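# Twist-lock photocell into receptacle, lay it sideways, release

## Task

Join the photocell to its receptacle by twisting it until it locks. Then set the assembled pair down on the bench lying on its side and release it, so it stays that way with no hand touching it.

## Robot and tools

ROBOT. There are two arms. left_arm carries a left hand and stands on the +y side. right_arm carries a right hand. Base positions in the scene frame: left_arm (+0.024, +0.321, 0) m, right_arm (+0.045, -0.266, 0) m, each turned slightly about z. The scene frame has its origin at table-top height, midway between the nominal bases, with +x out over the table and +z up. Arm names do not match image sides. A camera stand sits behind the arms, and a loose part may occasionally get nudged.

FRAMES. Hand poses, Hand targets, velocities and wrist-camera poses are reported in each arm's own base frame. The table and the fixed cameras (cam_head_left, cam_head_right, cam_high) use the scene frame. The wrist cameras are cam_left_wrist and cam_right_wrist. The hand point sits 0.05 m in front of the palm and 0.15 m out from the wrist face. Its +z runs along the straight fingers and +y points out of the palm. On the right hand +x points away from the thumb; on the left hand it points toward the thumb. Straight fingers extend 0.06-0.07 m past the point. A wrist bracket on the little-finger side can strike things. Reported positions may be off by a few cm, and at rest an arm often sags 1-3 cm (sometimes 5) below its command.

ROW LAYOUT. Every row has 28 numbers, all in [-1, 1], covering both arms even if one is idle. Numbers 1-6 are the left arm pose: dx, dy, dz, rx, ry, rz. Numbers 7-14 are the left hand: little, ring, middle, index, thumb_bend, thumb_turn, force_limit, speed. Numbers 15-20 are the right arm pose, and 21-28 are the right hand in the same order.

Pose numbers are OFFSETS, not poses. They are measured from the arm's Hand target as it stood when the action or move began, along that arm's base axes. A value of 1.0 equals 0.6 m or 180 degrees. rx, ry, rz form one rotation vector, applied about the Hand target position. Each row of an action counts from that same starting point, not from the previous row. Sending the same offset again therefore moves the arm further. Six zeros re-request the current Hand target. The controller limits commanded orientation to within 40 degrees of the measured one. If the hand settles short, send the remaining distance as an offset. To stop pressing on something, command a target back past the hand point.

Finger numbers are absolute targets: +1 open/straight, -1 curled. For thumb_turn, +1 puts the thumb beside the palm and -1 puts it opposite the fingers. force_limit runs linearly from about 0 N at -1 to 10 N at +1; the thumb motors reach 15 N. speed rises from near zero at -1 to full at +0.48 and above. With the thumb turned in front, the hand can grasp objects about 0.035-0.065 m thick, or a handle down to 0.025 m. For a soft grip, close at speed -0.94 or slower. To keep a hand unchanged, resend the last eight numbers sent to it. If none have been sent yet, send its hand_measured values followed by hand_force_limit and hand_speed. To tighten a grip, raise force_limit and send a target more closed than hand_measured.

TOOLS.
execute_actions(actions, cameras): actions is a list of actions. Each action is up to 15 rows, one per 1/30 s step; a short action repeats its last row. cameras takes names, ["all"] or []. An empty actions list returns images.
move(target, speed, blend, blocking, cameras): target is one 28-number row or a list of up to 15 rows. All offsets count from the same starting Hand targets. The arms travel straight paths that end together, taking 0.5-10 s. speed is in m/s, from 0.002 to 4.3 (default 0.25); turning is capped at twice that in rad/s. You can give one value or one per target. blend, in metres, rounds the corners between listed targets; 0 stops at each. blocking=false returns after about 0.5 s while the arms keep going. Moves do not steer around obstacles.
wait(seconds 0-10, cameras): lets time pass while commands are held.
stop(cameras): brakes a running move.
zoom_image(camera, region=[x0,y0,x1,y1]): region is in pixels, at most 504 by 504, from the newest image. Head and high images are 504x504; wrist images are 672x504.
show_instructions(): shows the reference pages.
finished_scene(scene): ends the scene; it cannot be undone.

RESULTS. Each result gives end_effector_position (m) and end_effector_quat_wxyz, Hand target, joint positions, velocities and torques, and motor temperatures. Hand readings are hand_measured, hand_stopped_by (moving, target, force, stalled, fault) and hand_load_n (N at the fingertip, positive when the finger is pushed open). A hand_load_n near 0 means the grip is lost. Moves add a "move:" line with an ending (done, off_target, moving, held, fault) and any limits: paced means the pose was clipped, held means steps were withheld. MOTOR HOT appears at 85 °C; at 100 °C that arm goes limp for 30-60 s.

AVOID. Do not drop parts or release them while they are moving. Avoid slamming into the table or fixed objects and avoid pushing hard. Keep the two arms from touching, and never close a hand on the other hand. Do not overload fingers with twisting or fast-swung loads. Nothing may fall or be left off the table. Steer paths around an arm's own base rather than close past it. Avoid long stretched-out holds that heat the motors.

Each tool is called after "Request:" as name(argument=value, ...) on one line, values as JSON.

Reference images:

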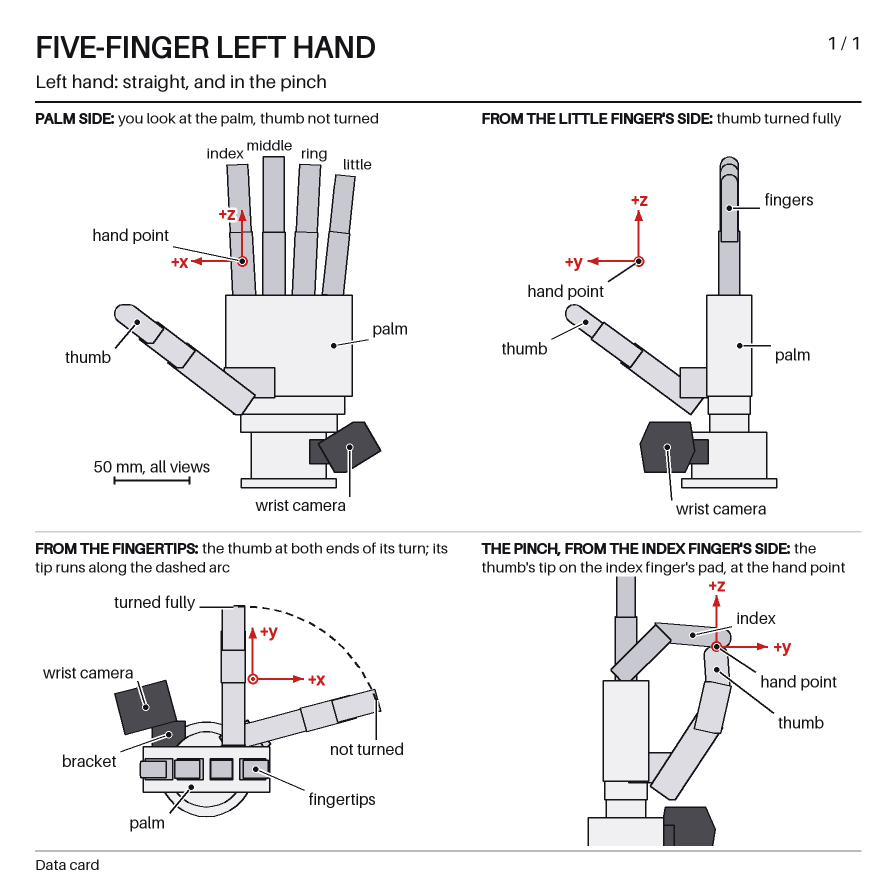

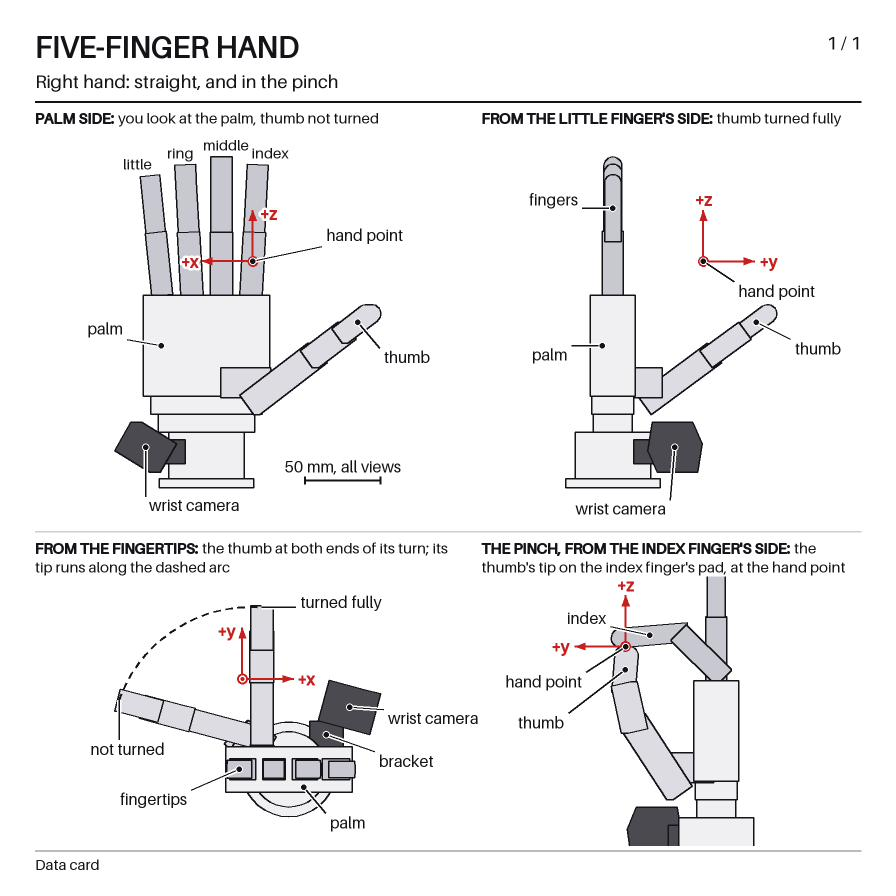

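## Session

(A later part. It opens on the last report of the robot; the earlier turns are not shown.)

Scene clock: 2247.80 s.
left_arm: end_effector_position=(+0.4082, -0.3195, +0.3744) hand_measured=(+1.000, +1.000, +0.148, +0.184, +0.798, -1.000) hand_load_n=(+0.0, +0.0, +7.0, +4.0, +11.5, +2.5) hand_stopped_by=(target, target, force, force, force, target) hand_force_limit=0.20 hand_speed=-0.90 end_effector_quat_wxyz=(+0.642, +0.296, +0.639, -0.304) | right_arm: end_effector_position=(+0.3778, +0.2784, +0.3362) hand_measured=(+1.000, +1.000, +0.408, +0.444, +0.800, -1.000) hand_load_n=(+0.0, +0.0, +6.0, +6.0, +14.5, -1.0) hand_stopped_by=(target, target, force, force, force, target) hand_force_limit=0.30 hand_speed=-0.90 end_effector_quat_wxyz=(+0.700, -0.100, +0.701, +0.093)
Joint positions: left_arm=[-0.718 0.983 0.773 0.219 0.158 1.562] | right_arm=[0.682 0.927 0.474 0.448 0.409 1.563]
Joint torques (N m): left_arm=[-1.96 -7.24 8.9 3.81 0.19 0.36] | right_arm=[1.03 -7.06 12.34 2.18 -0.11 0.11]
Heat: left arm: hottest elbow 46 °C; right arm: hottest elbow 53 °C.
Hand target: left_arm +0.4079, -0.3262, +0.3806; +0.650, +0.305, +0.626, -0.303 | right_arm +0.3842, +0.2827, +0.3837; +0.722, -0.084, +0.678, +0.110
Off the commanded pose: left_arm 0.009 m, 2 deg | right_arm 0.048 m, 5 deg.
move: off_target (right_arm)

Request:
move(target=[[-0.002,-0.002,-0.008,0,0,0,1,1,-0.5,-0.5,0.65,-1,0.2,-0.9,0,0,0,0,0,0,1,1,0.0,0.0,0.7,-1,0.3,-0.9]], speed=0.03)

Request:
move(target=[[0,0,-0.008,0,0,0,1,1,-0.5,-0.5,0.65,-1,0.2,-0.9,0,0,0,0,0,0,1,1,0.0,0.0,0.7,-1,0.3,-0.9]], speed=0.03)

Scene clock: 2258.73 s.
left_arm: end_effector_position=(+0.4069, -0.3207, +0.3712) hand_measured=(+1.000, +1.000, +0.148, +0.184, +0.798, -1.000) hand_load_n=(+0.0, +0.0, +7.5, +4.0, +12.0, +2.5) hand_stopped_by=(target, target, force, force, force, target) hand_force_limit=0.20 hand_speed=-0.90 end_effector_quat_wxyz=(+0.643, +0.298, +0.637, -0.305) | right_arm: end_effector_position=(+0.3778, +0.2784, +0.3362) hand_measured=(+1.000, +1.000, +0.408, +0.444, +0.800, -1.000) hand_load_n=(+0.0, +0.0, +6.0, +6.0, +14.5, -1.0) hand_stopped_by=(target, target, force, force, force, target) hand_force_limit=0.30 hand_speed=-0.90 end_effector_quat_wxyz=(+0.700, -0.100, +0.701, +0.093)
Joint positions: left_arm=[-0.722 0.985 0.763 0.234 0.158 1.563] | right_arm=[0.682 0.927 0.474 0.448 0.409 1.563]
Joint torques (N m): left_arm=[-2.02 -7.06 8.81 3.67 -0.03 0.34] | right_arm=[1.03 -7.06 12.42 2.18 -0.13 0.09]
Heat: left arm: hottest elbow 45 °C; right arm: hottest elbow 54 °C.
Hand target: left_arm +0.4066, -0.3274, +0.3758; +0.650, +0.305, +0.626, -0.303 | right_arm +0.3842, +0.2827, +0.3837; +0.722, -0.084, +0.678, +0.110
Off the commanded pose: left_arm 0.008 m, 2 deg | right_arm 0.048 m, 5 deg.
move: off_target (right_arm)

Scene clock: 2259.57 s.
left_arm: end_effector_position=(+0.4069, -0.3206, +0.3699) hand_measured=(+1.000, +1.000, +0.148, +0.184, +0.798, -1.000) hand_load_n=(+0.0, +0.0, +7.5, +4.0, +12.0, +2.5) hand_stopped_by=(target, target, force, force, force, target) hand_force_limit=0.20 hand_speed=-0.90 end_effector_quat_wxyz=(+0.645, +0.298, +0.634, -0.305) | right_arm: end_effector_position=(+0.3779, +0.2784, +0.3355) hand_measured=(+1.000, +1.000, +0.408, +0.444, +0.800, -1.000) hand_load_n=(+0.0, +0.0, +6.0, +6.0, +14.5, -1.5) hand_stopped_by=(target, target, force, force, force, target) hand_force_limit=0.30 hand_speed=-0.90 end_effector_quat_wxyz=(+0.699, -0.100, +0.702, +0.092)
Joint positions: left_arm=[-0.722 0.986 0.754 0.251 0.158 1.565] | right_arm=[0.682 0.927 0.474 0.445 0.409 1.563]
Joint torques (N m): left_arm=[-1.9 -6.77 8.69 3.66 -0.03 0.33] | right_arm=[0.97 -6.89 12.46 2.25 -0.13 0.09]
Heat: left arm: hottest elbow 45 °C; right arm: hottest elbow 54 °C.
Hand target: left_arm +0.4067, -0.3274, +0.3710; +0.650, +0.305, +0.627, -0.303 | right_arm +0.3842, +0.2827, +0.3837; +0.722, -0.084, +0.678, +0.110
Off the commanded pose: left_arm 0.007 m, 1 deg | right_arm 0.049 m, 5 deg.
move: off_target (right_arm)

Request:
move(target=[[0.013,0,-0.004,0,0,0,1,1,-0.5,-0.5,0.65,-1,0.2,-0.9,0,0,0,0,0,0,1,1,0.0,0.0,0.7,-1,0.3,-0.9],[0.009,0.009,-0.006,0,0,0,1,1,-0.5,-0.5,0.65,-1,0.2,-0.9,0,0,0,0,0,0,1,1,0.0,0.0,0.7,-1,0.3,-0.9],[0,0.013,-0.006,0,0,0,1,1,-0.5,-0.5,0.65,-1,0.2,-0.9,0,0,0,0,0,0,1,1,0.0,0.0,0.7,-1,0.3,-0.9],[-0.009,0.009,-0.006,0,0,0,1,1,-0.5,-0.5,0.65,-1,0.2,-0.9,0,0,0,0,0,0,1,1,0.0,0.0,0.7,-1,0.3,-0.9],[-0.013,0,-0.006,0,0,0,1,1,-0.5,-0.5,0.65,-1,0.2,-0.9,0,0,0,0,0,0,1,1,0.0,0.0,0.7,-1,0.3,-0.9],[-0.009,-0.009,-0.006,0,0,0,1,1,-0.5,-0.5,0.65,-1,0.2,-0.9,0,0,0,0,0,0,1,1,0.0,0.0,0.7,-1,0.3,-0.9],[0,-0.013,-0.006,0,0,0,1,1,-0.5,-0.5,0.65,-1,0.2,-0.9,0,0,0,0,0,0,1,1,0.0,0.0,0.7,-1,0.3,-0.9],[0.009,-0.009,-0.006,0,0,0,1,1,-0.5,-0.5,0.65,-1,0.2,-0.9,0,0,0,0,0,0,1,1,0.0,0.0,0.7,-1,0.3,-0.9],[0,0,-0.006,0,0,0,1,1,-0.5,-0.5,0.65,-1,0.2,-0.9,0,0,0,0,0,0,1,1,0.0,0.0,0.7,-1,0.3,-0.9]], speed=0.04, blend=0.003)

Scene clock: 2291.00 s.
left_arm: end_effector_position=(+0.4065, -0.3250, +0.3516) hand_measured=(+1.000, +1.000, +0.148, +0.184, +0.798, -1.000) hand_load_n=(+0.0, +0.0, +7.0, +3.5, +12.0, +2.5) hand_stopped_by=(target, target, force, force, force, target) hand_force_limit=0.20 hand_speed=-0.90 end_effector_quat_wxyz=(+0.638, +0.301, +0.642, -0.300) | right_arm: end_effector_position=(+0.3772, +0.2794, +0.3353) hand_measured=(+1.000, +1.000, +0.408, +0.444, +0.800, -1.000) hand_load_n=(+0.0, +0.0, +5.5, +6.0, +14.5, -2.0) hand_stopped_by=(target, target, force, force, force, target) hand_force_limit=0.30 hand_speed=-0.90 end_effector_quat_wxyz=(+0.698, -0.103, +0.702, +0.094)
Joint positions: left_arm=[-0.735 1.007 0.734 0.268 0.143 1.571] | right_arm=[0.682 0.926 0.474 0.444 0.403 1.563]
Joint torques (N m): left_arm=[-1.08 -8.76 9.47 3.34 0.58 0.28] | right_arm=[1.08 -6.89 12.48 2.32 0.11 0.1]
Motor temperatures (°C): left_arm=[23 28 45 25 23 24] | right_arm=[23 26 56 27 24 23]
Heat: left arm: hottest elbow 45 °C; right arm: hottest elbow 56 °C.
Hand target: left_arm +0.4066, -0.3274, +0.3676; +0.650, +0.305, +0.626, -0.303 | right_arm +0.3842, +0.2828, +0.3836; +0.722, -0.084, +0.678, +0.110
Off the commanded pose: left_arm 0.016 m, 2 deg | right_arm 0.049 m, 5 deg.
move: off_target (left_arm, right_arm)

Request:
wait(seconds=0.2, cameras=["all"])

Request:
zoom_image(camera="cam_high", region=[180, 110, 240, 170])

Request:
zoom_image(camera="cam_head_left", region=[265, 235, 335, 305])

Request:
zoom_image(camera="cam_left_wrist", region=[200, 130, 480, 480])

Scene clock: 2298.70 s.
left_arm: end_effector_position=(+0.4064, -0.3251, +0.3516) hand_measured=(+1.000, +1.000, +0.148, +0.184, +0.798, -1.000) hand_load_n=(+0.0, +0.0, +7.0, +3.5, +12.0, +2.5) hand_stopped_by=(target, target, force, force, force, target) hand_force_limit=0.20 hand_speed=-0.90 end_effector_quat_wxyz=(+0.638, +0.301, +0.642, -0.300) | right_arm: end_effector_position=(+0.3772, +0.2794, +0.3353) hand_measured=(+1.000, +1.000, +0.408, +0.444, +0.800, -1.000) hand_load_n=(+0.0, +0.0, +5.5, +6.0, +14.5, -2.0) hand_stopped_by=(target, target, force, force, force, target) hand_force_limit=0.30 hand_speed=-0.90 end_effector_quat_wxyz=(+0.698, -0.103, +0.702, +0.094)
Joint positions: left_arm=[-0.735 1.007 0.734 0.268 0.144 1.571] | right_arm=[0.682 0.926 0.474 0.444 0.403 1.563]
Joint torques (N m): left_arm=[-0.91 -8.88 9.47 3.34 0.59 0.26] | right_arm=[0.85 -7.12 12.42 2.22 0.11 0.08]
Motor temperatures (°C): left_arm=[23 28 45 25 23 24] | right_arm=[23 26 56 27 24 23]
Heat: left arm: hottest elbow 45 °C; right arm: hottest elbow 56 °C.
Hand target: left_arm +0.4066, -0.3275, +0.3677; +0.650, +0.305, +0.626, -0.303 | right_arm +0.3842, +0.2828, +0.3836; +0.722, -0.084, +0.678, +0.110
Off the commanded pose: left_arm 0.016 m, 2 deg | right_arm 0.049 m, 5 deg.
wait: 0.20 s; at rest from the start
camera_calibration:
cam_left_wrist: T_world_to_cam=[[-0.717155, -0.653568, -0.241946, 0.165778], [-0.216899, 0.539243, -0.813739, 0.548018], [0.662302, -0.531099, -0.528479, -0.143543], [0, 0, 0, 1]] pos_world=[0.332822, -0.263402, 0.410194]
cam_right_wrist: T_world_to_cam=[[-0.273927, 0.932218, -0.236502, -0.0775081], [-0.507042, 0.0689748, 0.859157, -0.108867], [0.817235, 0.355263, 0.453779, -0.446873], [0, 0, 0, 1]] pos_world=[0.288769, 0.238521, 0.277985]

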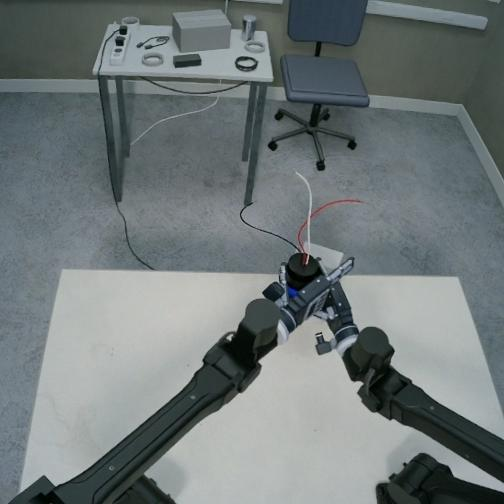

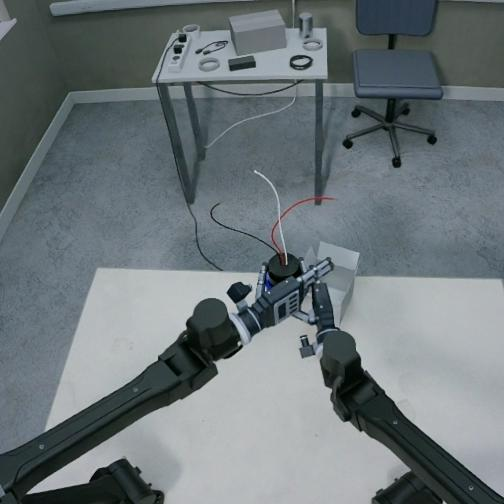

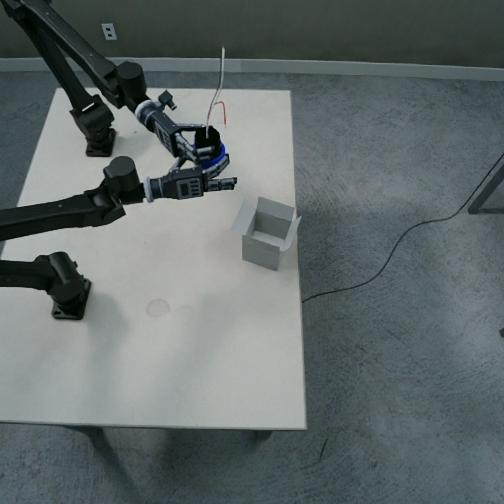

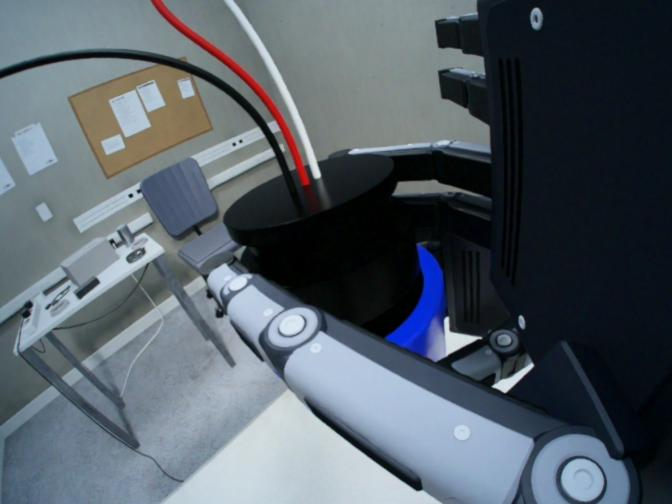

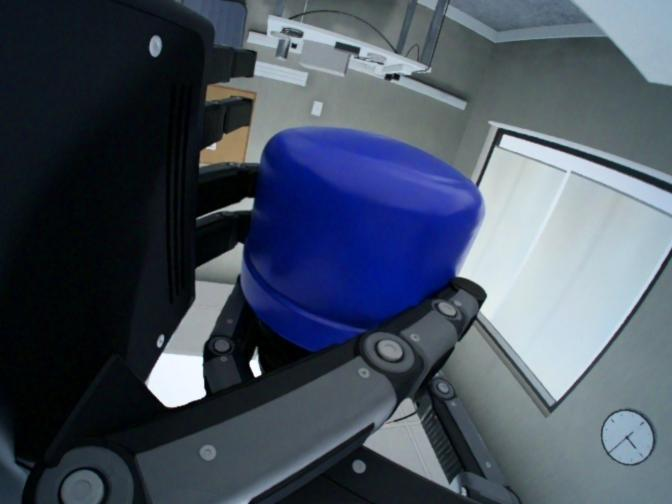

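Scaled by 8.400 from the camera's 504x504 image, which has a finer 720x720 frame.

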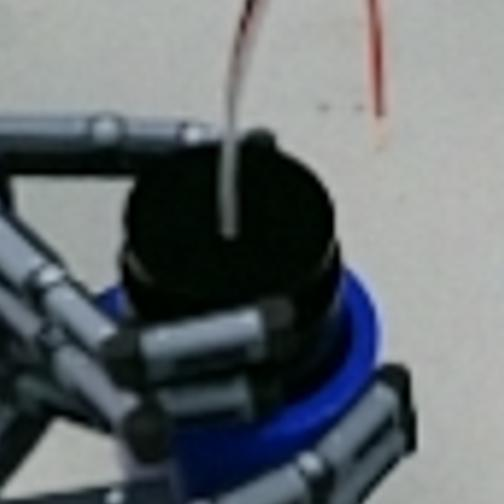

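Scaled by 7.200 from the camera's 504x504 image, which has a finer 720x720 frame.

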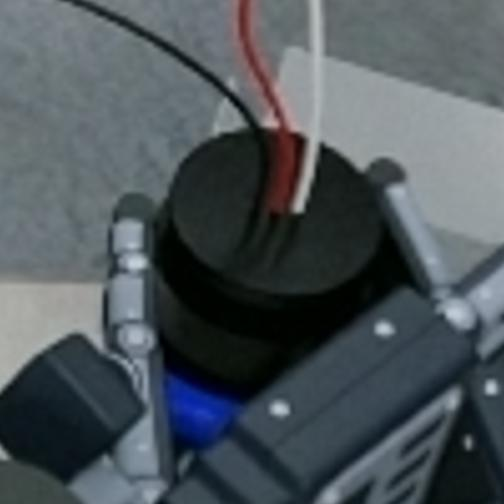

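Scaled by 1.440 from the camera's 672x504 image, which has a finer 960x720 frame.

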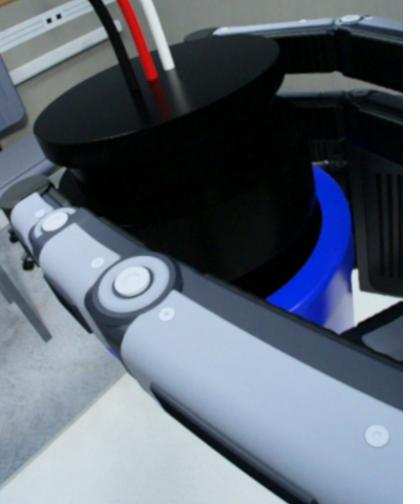

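Request:
move(target=[[0,0.003,-0.035,0,0,0,1,1,-0.5,-0.5,0.65,-1,0.2,-0.9,0,0,0,0,0,0,1,1,0.0,0.0,0.7,-1,0.3,-0.9]], speed=0.04)

Scene clock: 2314.40 s.
left_arm: end_effector_position=(+0.4051, -0.3233, +0.3478) hand_measured=(+1.000, +1.000, +0.148, +0.184, +0.798, -1.000) hand_load_n=(+0.0, +0.0, +7.5, +4.0, +12.0, +2.5) hand_stopped_by=(target, target, force, force, force, target) hand_force_limit=0.20 hand_speed=-0.90 end_effector_quat_wxyz=(+0.648, +0.300, +0.631, -0.303) | right_arm: end_effector_position=(+0.3770, +0.2792, +0.3360) hand_measured=(+1.000, +1.000, +0.408, +0.444, +0.800, -1.000) hand_load_n=(+0.0, +0.0, +5.0, +5.0, +14.5, -3.0) hand_stopped_by=(target, target, force, force, force, target) hand_force_limit=0.30 hand_speed=-0.90 end_effector_quat_wxyz=(+0.699, -0.102, +0.702, +0.095)
Joint positions: left_arm=[-0.732 1.008 0.703 0.328 0.15 1.573] | right_arm=[0.682 0.925 0.474 0.444 0.403 1.563]
Joint torques (N m): left_arm=[-0.73 -7.24 8.2 3.38 0.52 0.24] | right_arm=[1.32 -7.06 12.46 2.21 0.11 0.07]
Motor temperatures (°C): left_arm=[23 28 44 25 23 24] | right_arm=[23 26 57 27 24 23]
Heat: left arm: hottest elbow 44 °C; right arm: hottest elbow 57 °C.
Hand target: left_arm +0.4067, -0.3256, +0.3463; +0.650, +0.305, +0.627, -0.303 | right_arm +0.3841, +0.2827, +0.3837; +0.722, -0.084, +0.678, +0.110
Off the commanded pose: left_arm 0.003 m, 1 deg | right_arm 0.048 m, 5 deg.
move: off_target (right_arm)

Request:
move(target=[[0,0,-0.02,0,0,0,1,1,-0.5,-0.5,0.65,-1,0.2,-0.9,0,0,0,0,0,0,1,1,0.0,0.0,0.7,-1,0.3,-0.9]], speed=0.04, cameras=["cam_high","cam_head_left","cam_left_wrist"])

Request:
zoom_image(camera="cam_high", region=[180, 110, 240, 170])

Request:
zoom_image(camera="cam_left_wrist", region=[320, 200, 480, 380])

Request:
zoom_image(camera="cam_head_left", region=[265, 245, 335, 315])

Scene clock: 2322.93 s.
left_arm: end_effector_position=(+0.4051, -0.3232, +0.3419) hand_measured=(+1.000, +1.000, +0.148, +0.184, +0.798, -1.000) hand_load_n=(+0.0, +0.0, +7.5, +4.0, +12.0, +2.0) hand_stopped_by=(target, target, force, force, force, target) hand_force_limit=0.20 hand_speed=-0.90 end_effector_quat_wxyz=(+0.652, +0.300, +0.626, -0.304) | right_arm: end_effector_position=(+0.3770, +0.2793, +0.3351) hand_measured=(+1.000, +1.000, +0.408, +0.444, +0.800, -1.000) hand_load_n=(+0.0, +0.0, +5.5, +5.0, +15.0, -3.0) hand_stopped_by=(target, target, force, force, force, target) hand_force_limit=0.30 hand_speed=-0.90 end_effector_quat_wxyz=(+0.698, -0.103, +0.703, +0.094)
Joint positions: left_arm=[-0.731 1.017 0.682 0.371 0.151 1.576] | right_arm=[0.682 0.925 0.474 0.441 0.403 1.562]
Joint torques (N m): left_arm=[-0.85 -6.95 7.88 3.3 0.47 0.21] | right_arm=[1.32 -6.59 12.48 2.43 0.15 0.08]
Motor temperatures (°C): left_arm=[23 28 44 25 23 24] | right_arm=[23 26 57 27 24 23]
Heat: left arm: hottest elbow 44 °C; right arm: hottest elbow 57 °C.
Hand target: left_arm +0.4067, -0.3256, +0.3346; +0.650, +0.305, +0.626, -0.303 | right_arm +0.3841, +0.2827, +0.3838; +0.722, -0.083, +0.678, +0.110
Off the commanded pose: left_arm 0.008 m, 1 deg | right_arm 0.049 m, 5 deg.
move: off_target (right_arm)
camera_calibration:
cam_left_wrist: T_world_to_cam=[[-0.711251, -0.656874, -0.250277, 0.163099], [-0.186905, 0.519949, -0.833498, 0.527294], [0.677635, -0.546048, -0.492587, -0.17014], [0, 0, 0, 1]] pos_world=[0.329851, -0.259936, 0.396509]
Images, in order (width x height): cam_head_left 504x504, cam_high 504x504, cam_left_wrist 672x504.

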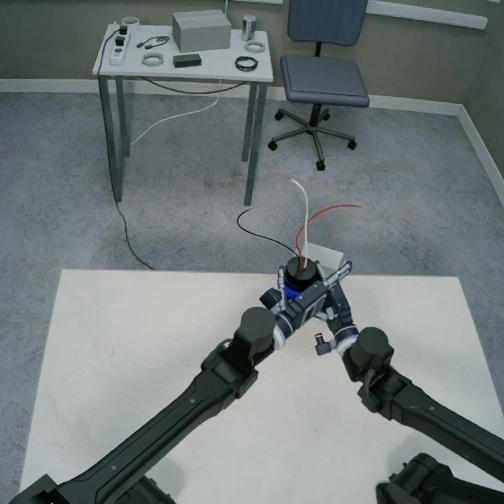

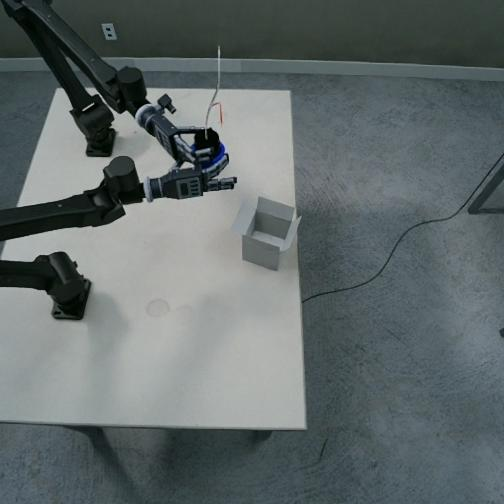

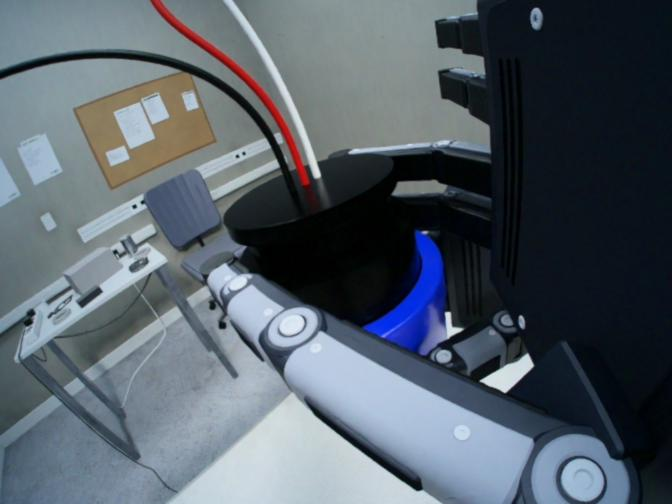

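Scaled by 8.400 from the camera's 504x504 image, which has a finer 720x720 frame.

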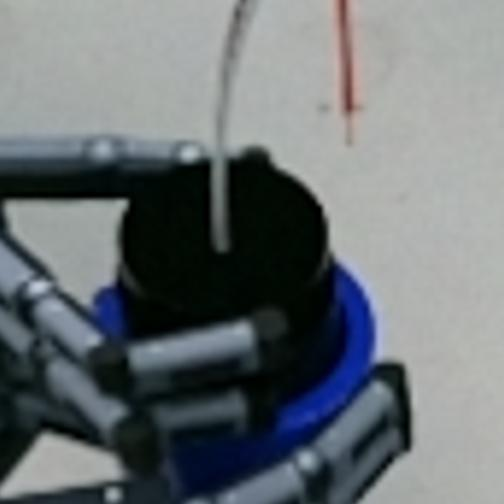

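Scaled by 2.800 from the camera's 672x504 image, which has a finer 960x720 frame.

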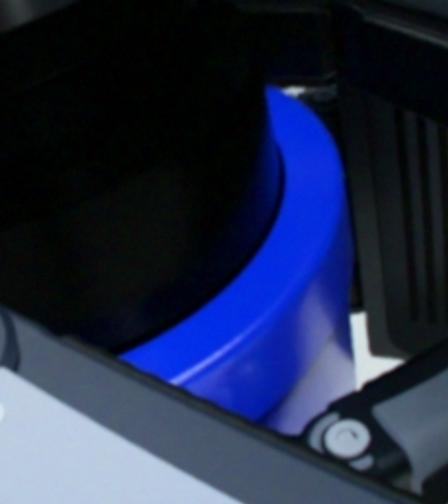

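Scaled by 7.200 from the camera's 504x504 image, which has a finer 720x720 frame.

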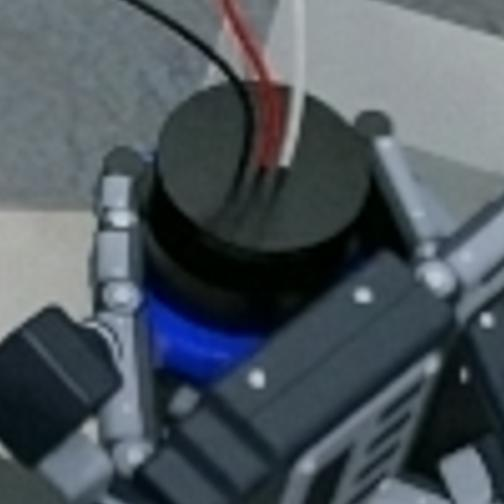

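Request:
move(target=[[0,0,-0.017,0,0,0,1,1,-0.5,-0.5,0.65,-1,0.2,-0.9,0,0,0,0,0,0,1,1,0.0,0.0,0.7,-1,0.3,-0.9]], speed=0.04)

Scene clock: 2331.40 s.
left_arm: end_effector_position=(+0.4050, -0.3231, +0.3390) hand_measured=(+1.000, +1.000, +0.148, +0.184, +0.798, -1.000) hand_load_n=(-0.5, +0.0, +8.0, +3.5, +12.0, +1.5) hand_stopped_by=(target, target, force, force, force, target) hand_force_limit=0.20 hand_speed=-0.90 end_effector_quat_wxyz=(+0.658, +0.298, +0.621, -0.305) | right_arm: end_effector_position=(+0.3770, +0.2797, +0.3334) hand_measured=(+1.000, +1.000, +0.408, +0.444, +0.800, -1.000) hand_load_n=(+0.0, +0.0, +5.5, +4.5, +15.0, -4.5) hand_stopped_by=(target, target, force, force, force, target) hand_force_limit=0.30 hand_speed=-0.90 end_effector_quat_wxyz=(+0.697, -0.107, +0.703, +0.091)
Joint positions: left_arm=[-0.731 1.024 0.666 0.41 0.151 1.576] | right_arm=[0.682 0.925 0.474 0.437 0.402 1.555]
Joint torques (N m): left_arm=[-0.79 -6.48 7.36 3.06 0.47 0.2] | right_arm=[0.73 -6.65 12.4 2.54 0.1 0.21]
Motor temperatures (°C): left_arm=[23 28 44 25 23 24] | right_arm=[23 26 57 27 24 23]
Heat: left arm: hottest elbow 44 °C; right arm: hottest elbow 57 °C.
Hand target: left_arm +0.4067, -0.3256, +0.3243; +0.650, +0.305, +0.626, -0.303 | right_arm +0.3841, +0.2827, +0.3838; +0.722, -0.084, +0.678, +0.110
Off the commanded pose: left_arm 0.015 m, 1 deg | right_arm 0.051 m, 5 deg.
move: off_target (left_arm, right_arm)

Request:
move(target=[[0,0,0,0,0,0,1,1,-0.5,-0.5,0.65,-1,0.2,-0.9,0.0038,-0.0014,-0.01,0,0,0.094,1,1,0.0,0.0,0.7,-1,0.3,-0.9]], speed=0.08)

Scene clock: 2372.57 s.
left_arm: end_effector_position=(+0.4043, -0.3237, +0.3303) hand_measured=(+1.000, +1.000, +0.148, +0.184, +0.798, -1.000) hand_load_n=(+0.0, +0.0, +9.0, +3.5, +11.0, +2.0) hand_stopped_by=(target, target, force, force, force, target) hand_force_limit=0.20 hand_speed=-0.90 end_effector_quat_wxyz=(+0.652, +0.302, +0.625, -0.305) | right_arm: end_effector_position=(+0.3735, +0.2792, +0.3235) hand_measured=(+1.000, +1.000, +0.408, +0.444, +0.800, -1.000) hand_load_n=(+0.0, +0.0, +6.5, +5.5, +14.5, -3.0) hand_stopped_by=(target, target, force, force, force, target) hand_force_limit=0.30 hand_speed=-0.90 end_effector_quat_wxyz=(+0.664, -0.199, +0.692, +0.199)
Joint positions: left_arm=[-0.731 1.03 0.656 0.411 0.156 1.577] | right_arm=[0.473 0.955 0.474 0.443 -0.098 1.578]
Joint torques (N m): left_arm=[-0.85 -6.95 8.09 3 0.24 0.2] | right_arm=[0.09 -6.01 12.81 3.54 -0.28 0.3]
Motor temperatures (°C): left_arm=[23 28 42 25 23 24] | right_arm=[23 26 58 27 24 23]
Heat: left arm: hottest elbow 42 °C; right arm: hottest elbow 58 °C.
Hand target: left_arm +0.4067, -0.3256, +0.3244; +0.650, +0.305, +0.626, -0.303 | right_arm +0.3865, +0.2818, +0.3777; +0.698, -0.182, +0.658, +0.215
Off the commanded pose: left_arm 0.007 m, 1 deg | right_arm 0.056 m, 6 deg.
move: off_target (right_arm)

Request:
move(target=[[0,0,0,0,0,0,1,1,-0.5,-0.5,0.65,-1,0.2,-0.9,0.0035,-0.003,0,0,0,0.083,1,1,0.0,0.0,0.7,-1,0.3,-0.9]], speed=0.08, cameras=["all"])

Request:
zoom_image(camera="cam_left_wrist", region=[200, 100, 480, 400])

Request:
zoom_image(camera="cam_high", region=[170, 110, 240, 180])

Scene clock: 2385.23 s.
left_arm: end_effector_position=(+0.4043, -0.3237, +0.3303) hand_measured=(+1.000, +1.000, +0.148, +0.184, +0.798, -1.000) hand_load_n=(+0.0, +0.0, +4.5, +0.5, +4.5, -1.0) hand_stopped_by=(target, target, force, force, force, target) hand_force_limit=0.20 hand_speed=-0.90 end_effector_quat_wxyz=(+0.652, +0.302, +0.625, -0.305) | right_arm: end_effector_position=(+0.3725, +0.2786, +0.3237) hand_measured=(+1.000, +1.000, +0.408, +0.444, +0.800, -1.000) hand_load_n=(+0.0, +0.0, +6.0, +5.0, +14.5, -4.0) hand_stopped_by=(target, target, force, force, force, target) hand_force_limit=0.30 hand_speed=-0.90 end_effector_quat_wxyz=(+0.629, -0.276, +0.664, +0.295)
Joint positions: left_arm=[-0.731 1.03 0.656 0.411 0.156 1.577] | right_arm=[0.323 1.064 0.528 0.497 -0.51 1.597]
Joint torques (N m): left_arm=[-0.85 -7 8.09 3 0.24 0.2] | right_arm=[0.21 -7.47 13.08 3.55 -0.25 0.43]
Motor temperatures (°C): left_arm=[23 28 41 25 23 24] | right_arm=[23 26 58 27 24 23]
Heat: left arm: hottest elbow 41 °C; right arm: hottest elbow 58 °C.
Hand target: left_arm +0.4067, -0.3256, +0.3244; +0.650, +0.305, +0.626, -0.303 | right_arm +0.3886, +0.2801, +0.3776; +0.664, -0.266, +0.629, +0.304
Off the commanded pose: left_arm 0.007 m, 1 deg | right_arm 0.056 m, 6 deg.
move: off_target (right_arm)
camera_calibration:
cam_left_wrist: T_world_to_cam=[[-0.714006, -0.653366, -0.251611, 0.162037], [-0.182862, 0.520924, -0.833786, 0.516379], [0.675838, -0.549319, -0.491419, -0.176245], [0, 0, 0, 1]] pos_world=[0.329235, -0.259939, 0.38471]
cam_right_wrist: T_world_to_cam=[[-0.734787, 0.653347, -0.182277, 0.150828], [-0.416804, -0.222901, 0.881243, -0.0606385], [0.535128, 0.7235, 0.436102, -0.429261], [0, 0, 0, 1]] pos_world=[0.315261, 0.198511, 0.268131]

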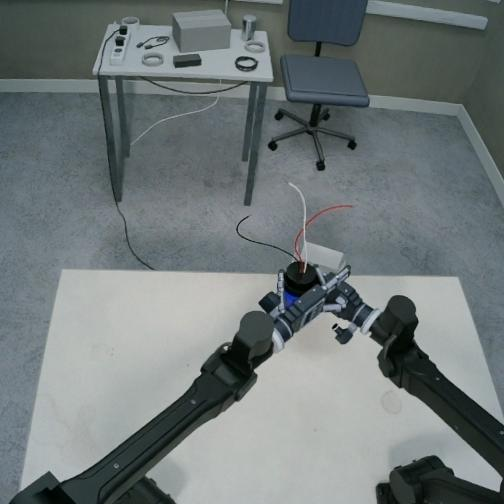

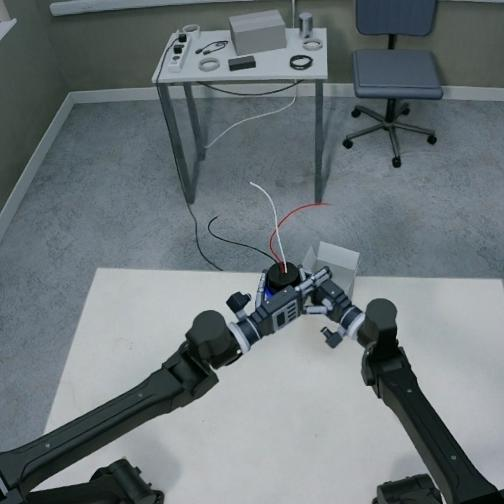

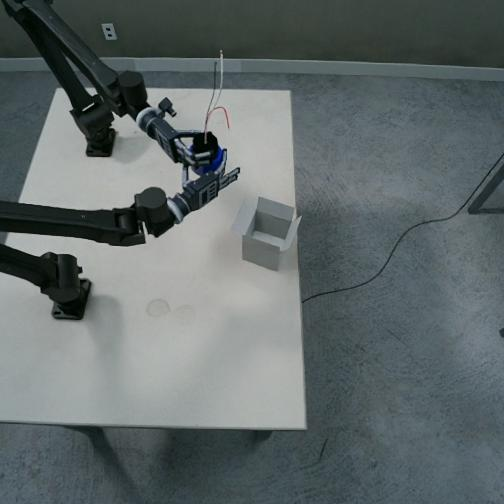

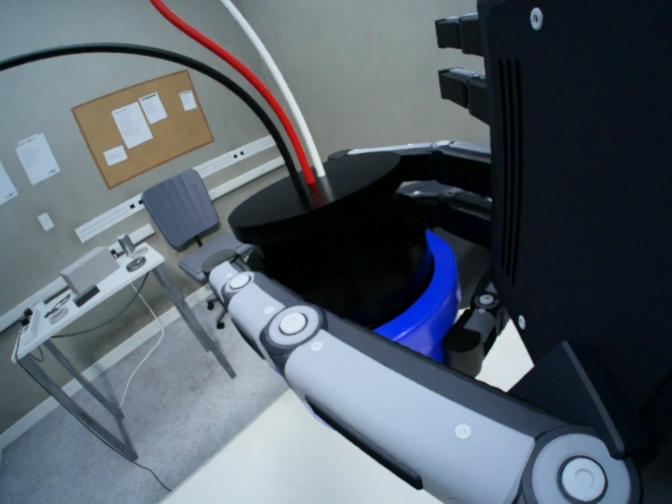

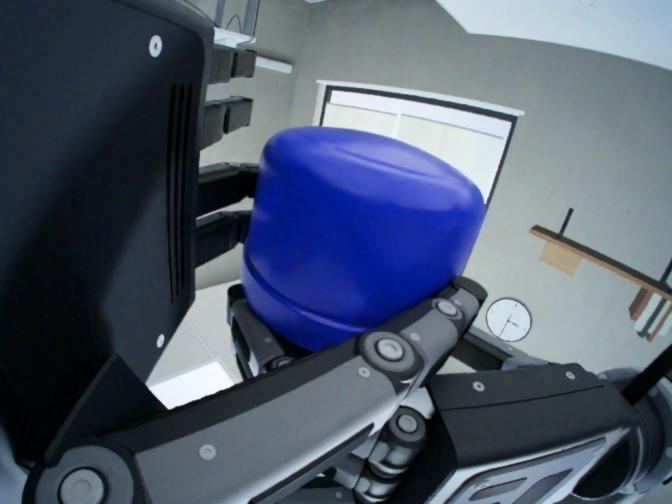

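Scaled by 1.680 from the camera's 672x504 image, which has a finer 960x720 frame.

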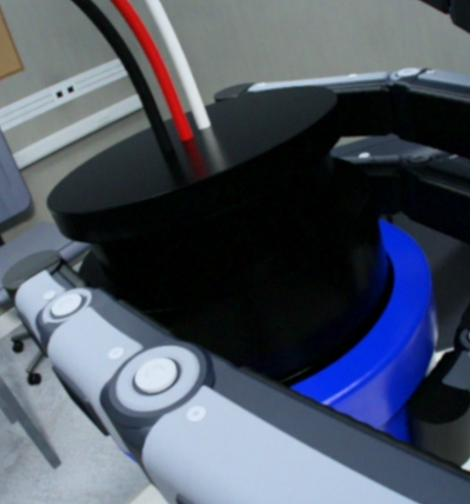

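Scaled by 7.200 from the camera's 504x504 image, which has a finer 720x720 frame.

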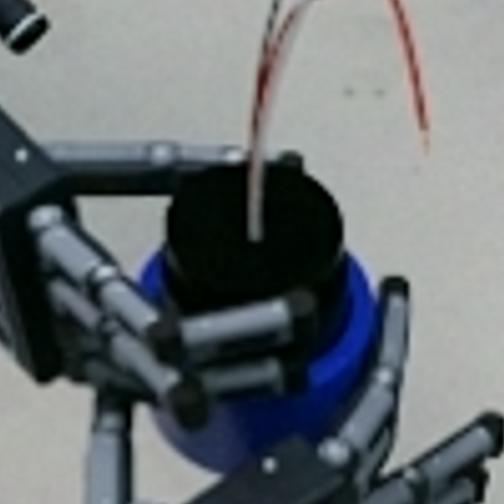

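Request:
execute_actions(actions=[[[0,0,0,0,0,0,1,1,-0.7,-0.7,0.5,-1,0.7,-0.9,0,0,0,0,0,0,1,1,0.0,0.0,0.7,-1,0.3,-0.9]]])

Request:
wait(seconds=1.0, cameras=["cam_left_wrist","cam_right_wrist","cam_head_left"])

Request:
zoom_image(camera="cam_left_wrist", region=[200, 100, 480, 400])

Request:
zoom_image(camera="cam_right_wrist", region=[220, 230, 500, 500])

Request:
zoom_image(camera="cam_head_left", region=[265, 245, 335, 315])

Scene clock: 2411.37 s.
left_arm: end_effector_position=(+0.4043, -0.3237, +0.3303) hand_measured=(+1.000, +1.000, +0.132, +0.150, +0.790, -1.000) hand_load_n=(+0.0, +0.0, +6.5, +10.5, +13.0, -0.5) hand_stopped_by=(target, target, force, force, force, target) hand_force_limit=0.70 hand_speed=-0.90 end_effector_quat_wxyz=(+0.652, +0.302, +0.625, -0.305) | right_arm: end_effector_position=(+0.3724, +0.2788, +0.3237) hand_measured=(+1.000, +1.000, +0.408, +0.444, +0.800, -1.000) hand_load_n=(+0.5, +0.0, +6.5, +5.0, +14.5, -4.5) hand_stopped_by=(target, target, force, force, force, target) hand_force_limit=0.30 hand_speed=-0.90 end_effector_quat_wxyz=(+0.629, -0.276, +0.663, +0.296)
Joint positions: left_arm=[-0.731 1.03 0.656 0.411 0.156 1.577] | right_arm=[0.323 1.065 0.528 0.499 -0.511 1.597]
Joint torques (N m): left_arm=[-0.85 -6.95 8.13 3.02 0.24 0.2] | right_arm=[0.26 -7.3 12.92 3.48 -0.23 0.44]
Motor temperatures (°C): left_arm=[23 28 41 25 23 24] | right_arm=[23 26 62 27 24 24]
Heat: left arm: hottest elbow 41 °C; right arm: hottest elbow 62 °C.
Hand target: left_arm +0.4067, -0.3256, +0.3244; +0.650, +0.305, +0.626, -0.303 | right_arm +0.3885, +0.2801, +0.3777; +0.664, -0.266, +0.629, +0.304
Off the commanded pose: left_arm 0.007 m, 1 deg | right_arm 0.056 m, 6 deg.

Scene clock: 2412.37 s.
left_arm: end_effector_position=(+0.4043, -0.3237, +0.3303) hand_measured=(+1.000, +1.000, +0.132, +0.150, +0.790, -1.000) hand_load_n=(+0.5, +0.0, +6.5, +10.5, +13.5, -0.5) hand_stopped_by=(target, target, force, force, force, target) hand_force_limit=0.70 hand_speed=-0.90 end_effector_quat_wxyz=(+0.652, +0.302, +0.625, -0.305) | right_arm: end_effector_position=(+0.3724, +0.2788, +0.3237) hand_measured=(+1.000, +1.000, +0.408, +0.444, +0.800, -1.000) hand_load_n=(+0.0, +0.0, +6.0, +4.5, +14.5, -4.0) hand_stopped_by=(target, target, force, force, force, target) hand_force_limit=0.30 hand_speed=-0.90 end_effector_quat_wxyz=(+0.629, -0.276, +0.663, +0.296)
Joint positions: left_arm=[-0.731 1.03 0.656 0.411 0.156 1.577] | right_arm=[0.323 1.065 0.528 0.499 -0.511 1.597]
Joint torques (N m): left_arm=[-0.91 -6.95 8.09 2.99 0.24 0.21] | right_arm=[0.67 -7.24 13.01 3.4 -0.23 0.42]
Motor temperatures (°C): left_arm=[23 28 41 25 23 24] | right_arm=[23 26 62 27 24 24]
Heat: left arm: hottest elbow 41 °C; right arm: hottest elbow 62 °C.
Hand target: left_arm +0.4067, -0.3256, +0.3244; +0.650, +0.305, +0.626, -0.303 | right_arm +0.3885, +0.2801, +0.3777; +0.664, -0.266, +0.629, +0.304
Off the commanded pose: left_arm 0.007 m, 1 deg | right_arm 0.056 m, 6 deg.
wait: 1.00 s; at rest by 0.17 s
camera_calibration:
cam_left_wrist: T_world_to_cam=[[-0.714006, -0.653366, -0.251611, 0.162037], [-0.182862, 0.520924, -0.833786, 0.516379], [0.675838, -0.549319, -0.491419, -0.176245], [0, 0, 0, 1]] pos_world=[0.329235, -0.259939, 0.38471]
cam_right_wrist: T_world_to_cam=[[-0.735492, 0.652652, -0.181925, 0.151027], [-0.41674, -0.224066, 0.880978, -0.0603358], [0.534209, 0.723768, 0.436784, -0.42928], [0, 0, 0, 1]] pos_world=[0.31526, 0.198612, 0.268133]
Images, in order (width x height): cam_head_left 504x504, cam_left_wrist 672x504, cam_right_wrist 672x504.

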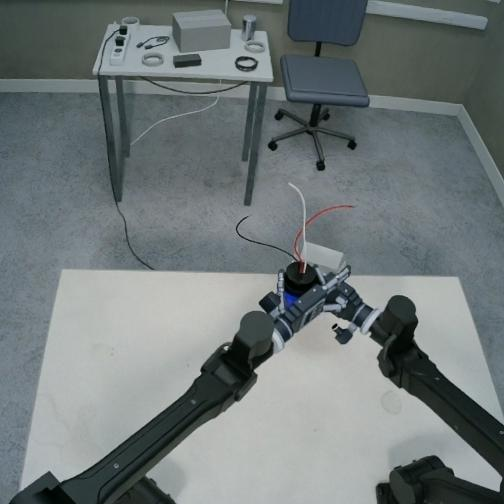

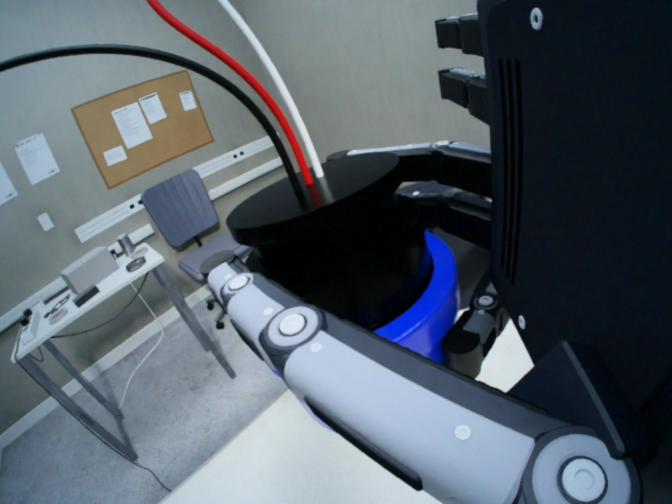

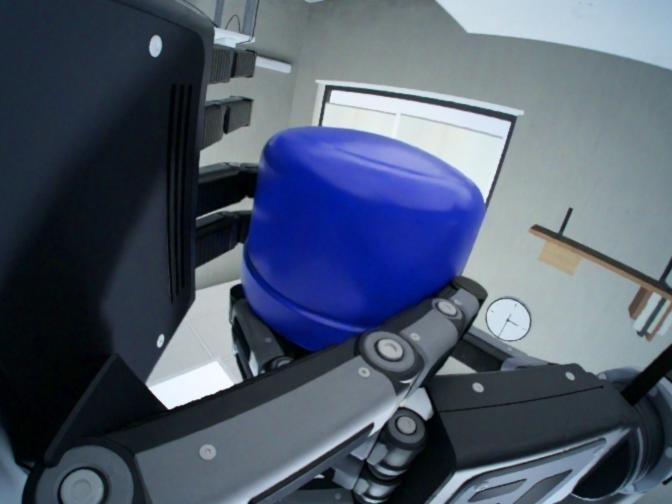

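Scaled by 1.680 from the camera's 672x504 image, which has a finer 960x720 frame.

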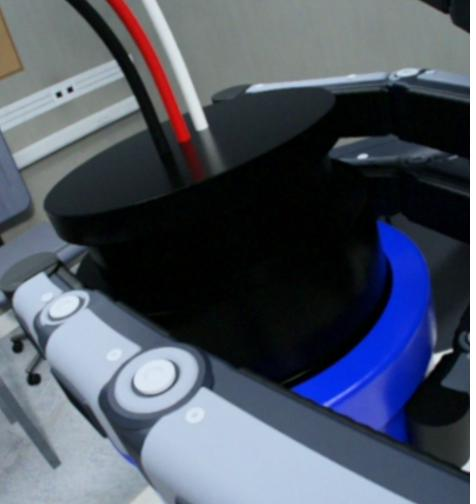

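Scaled by 1.800 from the camera's 672x504 image, which has a finer 960x720 frame.

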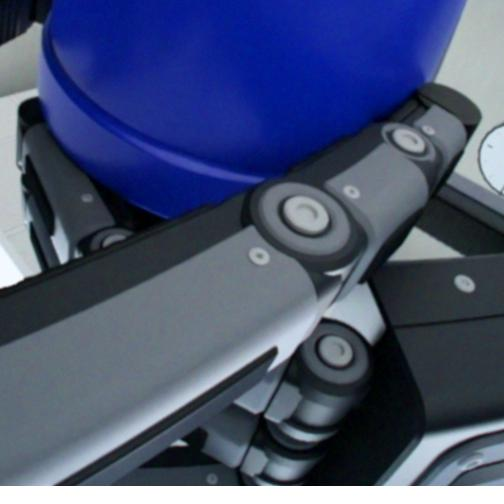

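Scaled by 7.200 from the camera's 504x504 image, which has a finer 720x720 frame.

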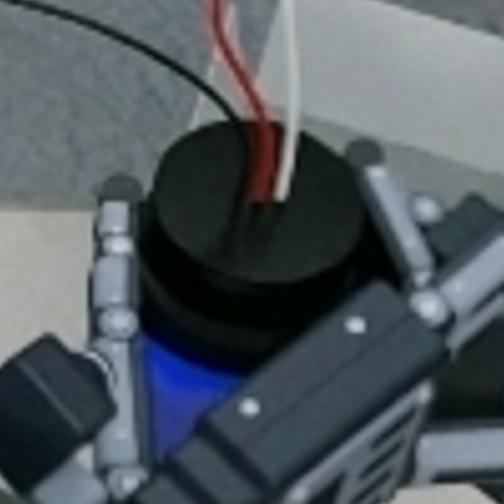

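Request:
move(target=[[-0.001,0.0025,0,0,0,-0.084,1,1,-0.7,-0.7,0.5,-1,0.7,-0.9,0,0,0,0,0,0,1,1,0.0,0.0,0.7,-1,0.3,-0.9]], speed=0.06, cameras=["cam_left_wrist","cam_right_wrist","cam_head_left","cam_high"])

Request:
zoom_image(camera="cam_left_wrist", region=[200, 100, 480, 400])

Request:
zoom_image(camera="cam_head_left", region=[265, 245, 335, 315])

Scene clock: 2433.53 s.
left_arm: end_effector_position=(+0.4017, -0.3240, +0.3293) hand_measured=(+1.000, +1.000, +0.132, +0.150, +0.790, -1.000) hand_load_n=(+0.0, +0.0, +7.0, +11.5, +12.5, +0.0) hand_stopped_by=(target, target, force, force, force, target) hand_force_limit=0.70 hand_speed=-0.90 end_effector_quat_wxyz=(+0.609, +0.386, +0.578, -0.382) | right_arm: end_effector_position=(+0.3722, +0.2789, +0.3237) hand_measured=(+1.000, +1.000, +0.408, +0.444, +0.800, -1.000) hand_load_n=(+0.0, +0.0, +8.0, +2.0, +15.0, -4.0) hand_stopped_by=(target, target, force, force, force, target) hand_force_limit=0.30 hand_speed=-0.90 end_effector_quat_wxyz=(+0.629, -0.276, +0.663, +0.297)
Joint positions: left_arm=[-0.569 1.037 0.656 0.421 0.58 1.576] | right_arm=[0.323 1.065 0.528 0.5 -0.513 1.6]
Joint torques (N m): left_arm=[-0.26 -6.71 8.35 2.88 0.63 0.06] | right_arm=[0.26 -7.59 13.03 3.38 -0.15 0.4]
Motor temperatures (°C): left_arm=[23 27 41 25 23 24] | right_arm=[23 26 63 27 24 24]
Heat: left arm: hottest elbow 41 °C; right arm: hottest elbow 63 °C.
Hand target: left_arm +0.4061, -0.3242, +0.3243; +0.604, +0.385, +0.581, -0.386 | right_arm +0.3886, +0.2801, +0.3776; +0.664, -0.266, +0.629, +0.304
Off the commanded pose: left_arm 0.007 m, 1 deg | right_arm 0.056 m, 6 deg.
move: off_target (right_arm)
camera_calibration:
cam_left_wrist: T_world_to_cam=[[-0.855324, -0.444259, -0.266563, 0.289133], [-0.0316169, 0.558305, -0.829033, 0.465064], [0.517128, -0.700664, -0.491578, -0.160409], [0, 0, 0, 1]] pos_world=[0.344959, -0.243591, 0.383772]
cam_right_wrist: T_world_to_cam=[[-0.737041, 0.651655, -0.179213, 0.150827], [-0.414578, -0.226513, 0.881372, -0.0605677], [0.533756, 0.723905, 0.437111, -0.429227], [0, 0, 0, 1]] pos_world=[0.315159, 0.198713, 0.268033]
Images, in order (width x height): cam_head_left 504x504, cam_high 504x504, cam_left_wrist 672x504, cam_right_wrist 672x504.

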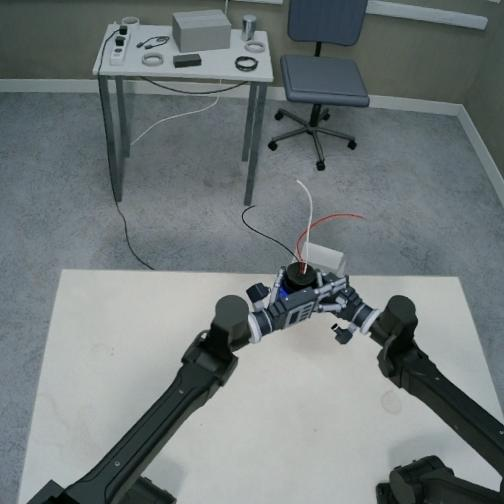

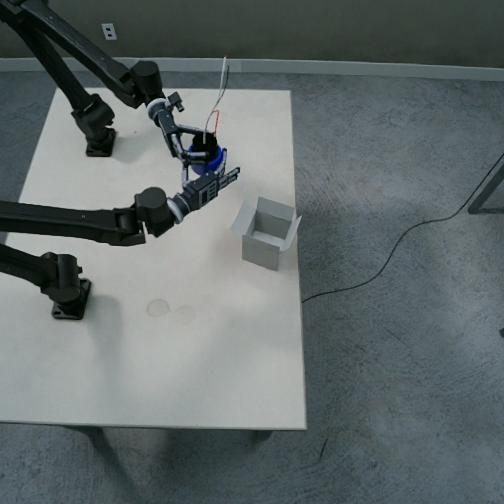

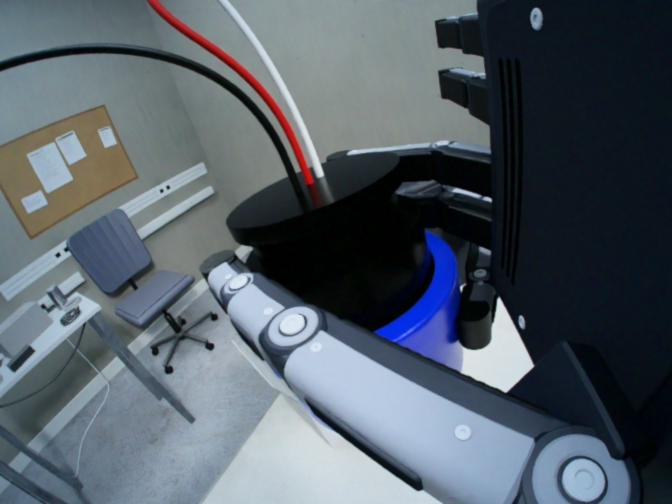

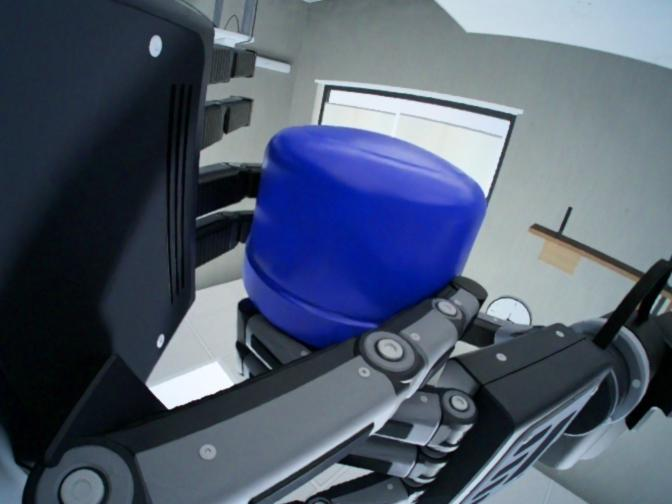

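Scaled by 1.680 from the camera's 672x504 image, which has a finer 960x720 frame.

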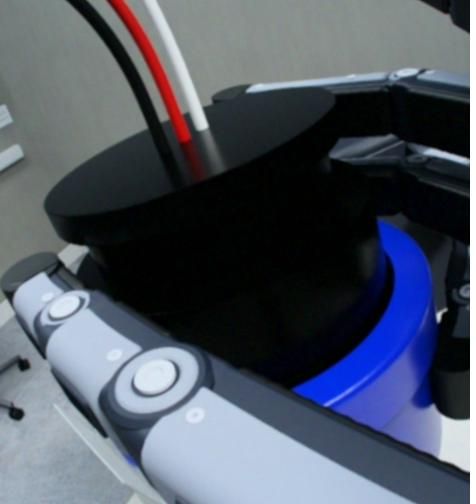

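Scaled by 7.200 from the camera's 504x504 image, which has a finer 720x720 frame.

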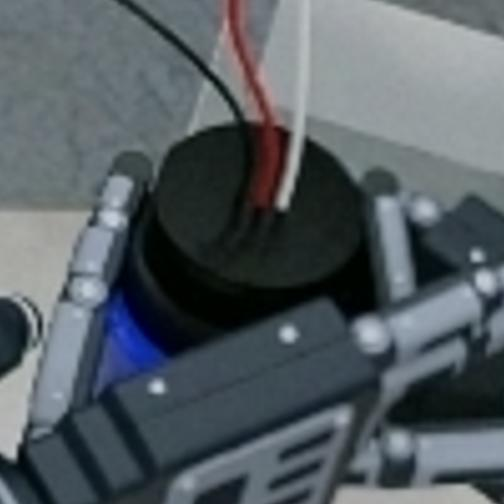

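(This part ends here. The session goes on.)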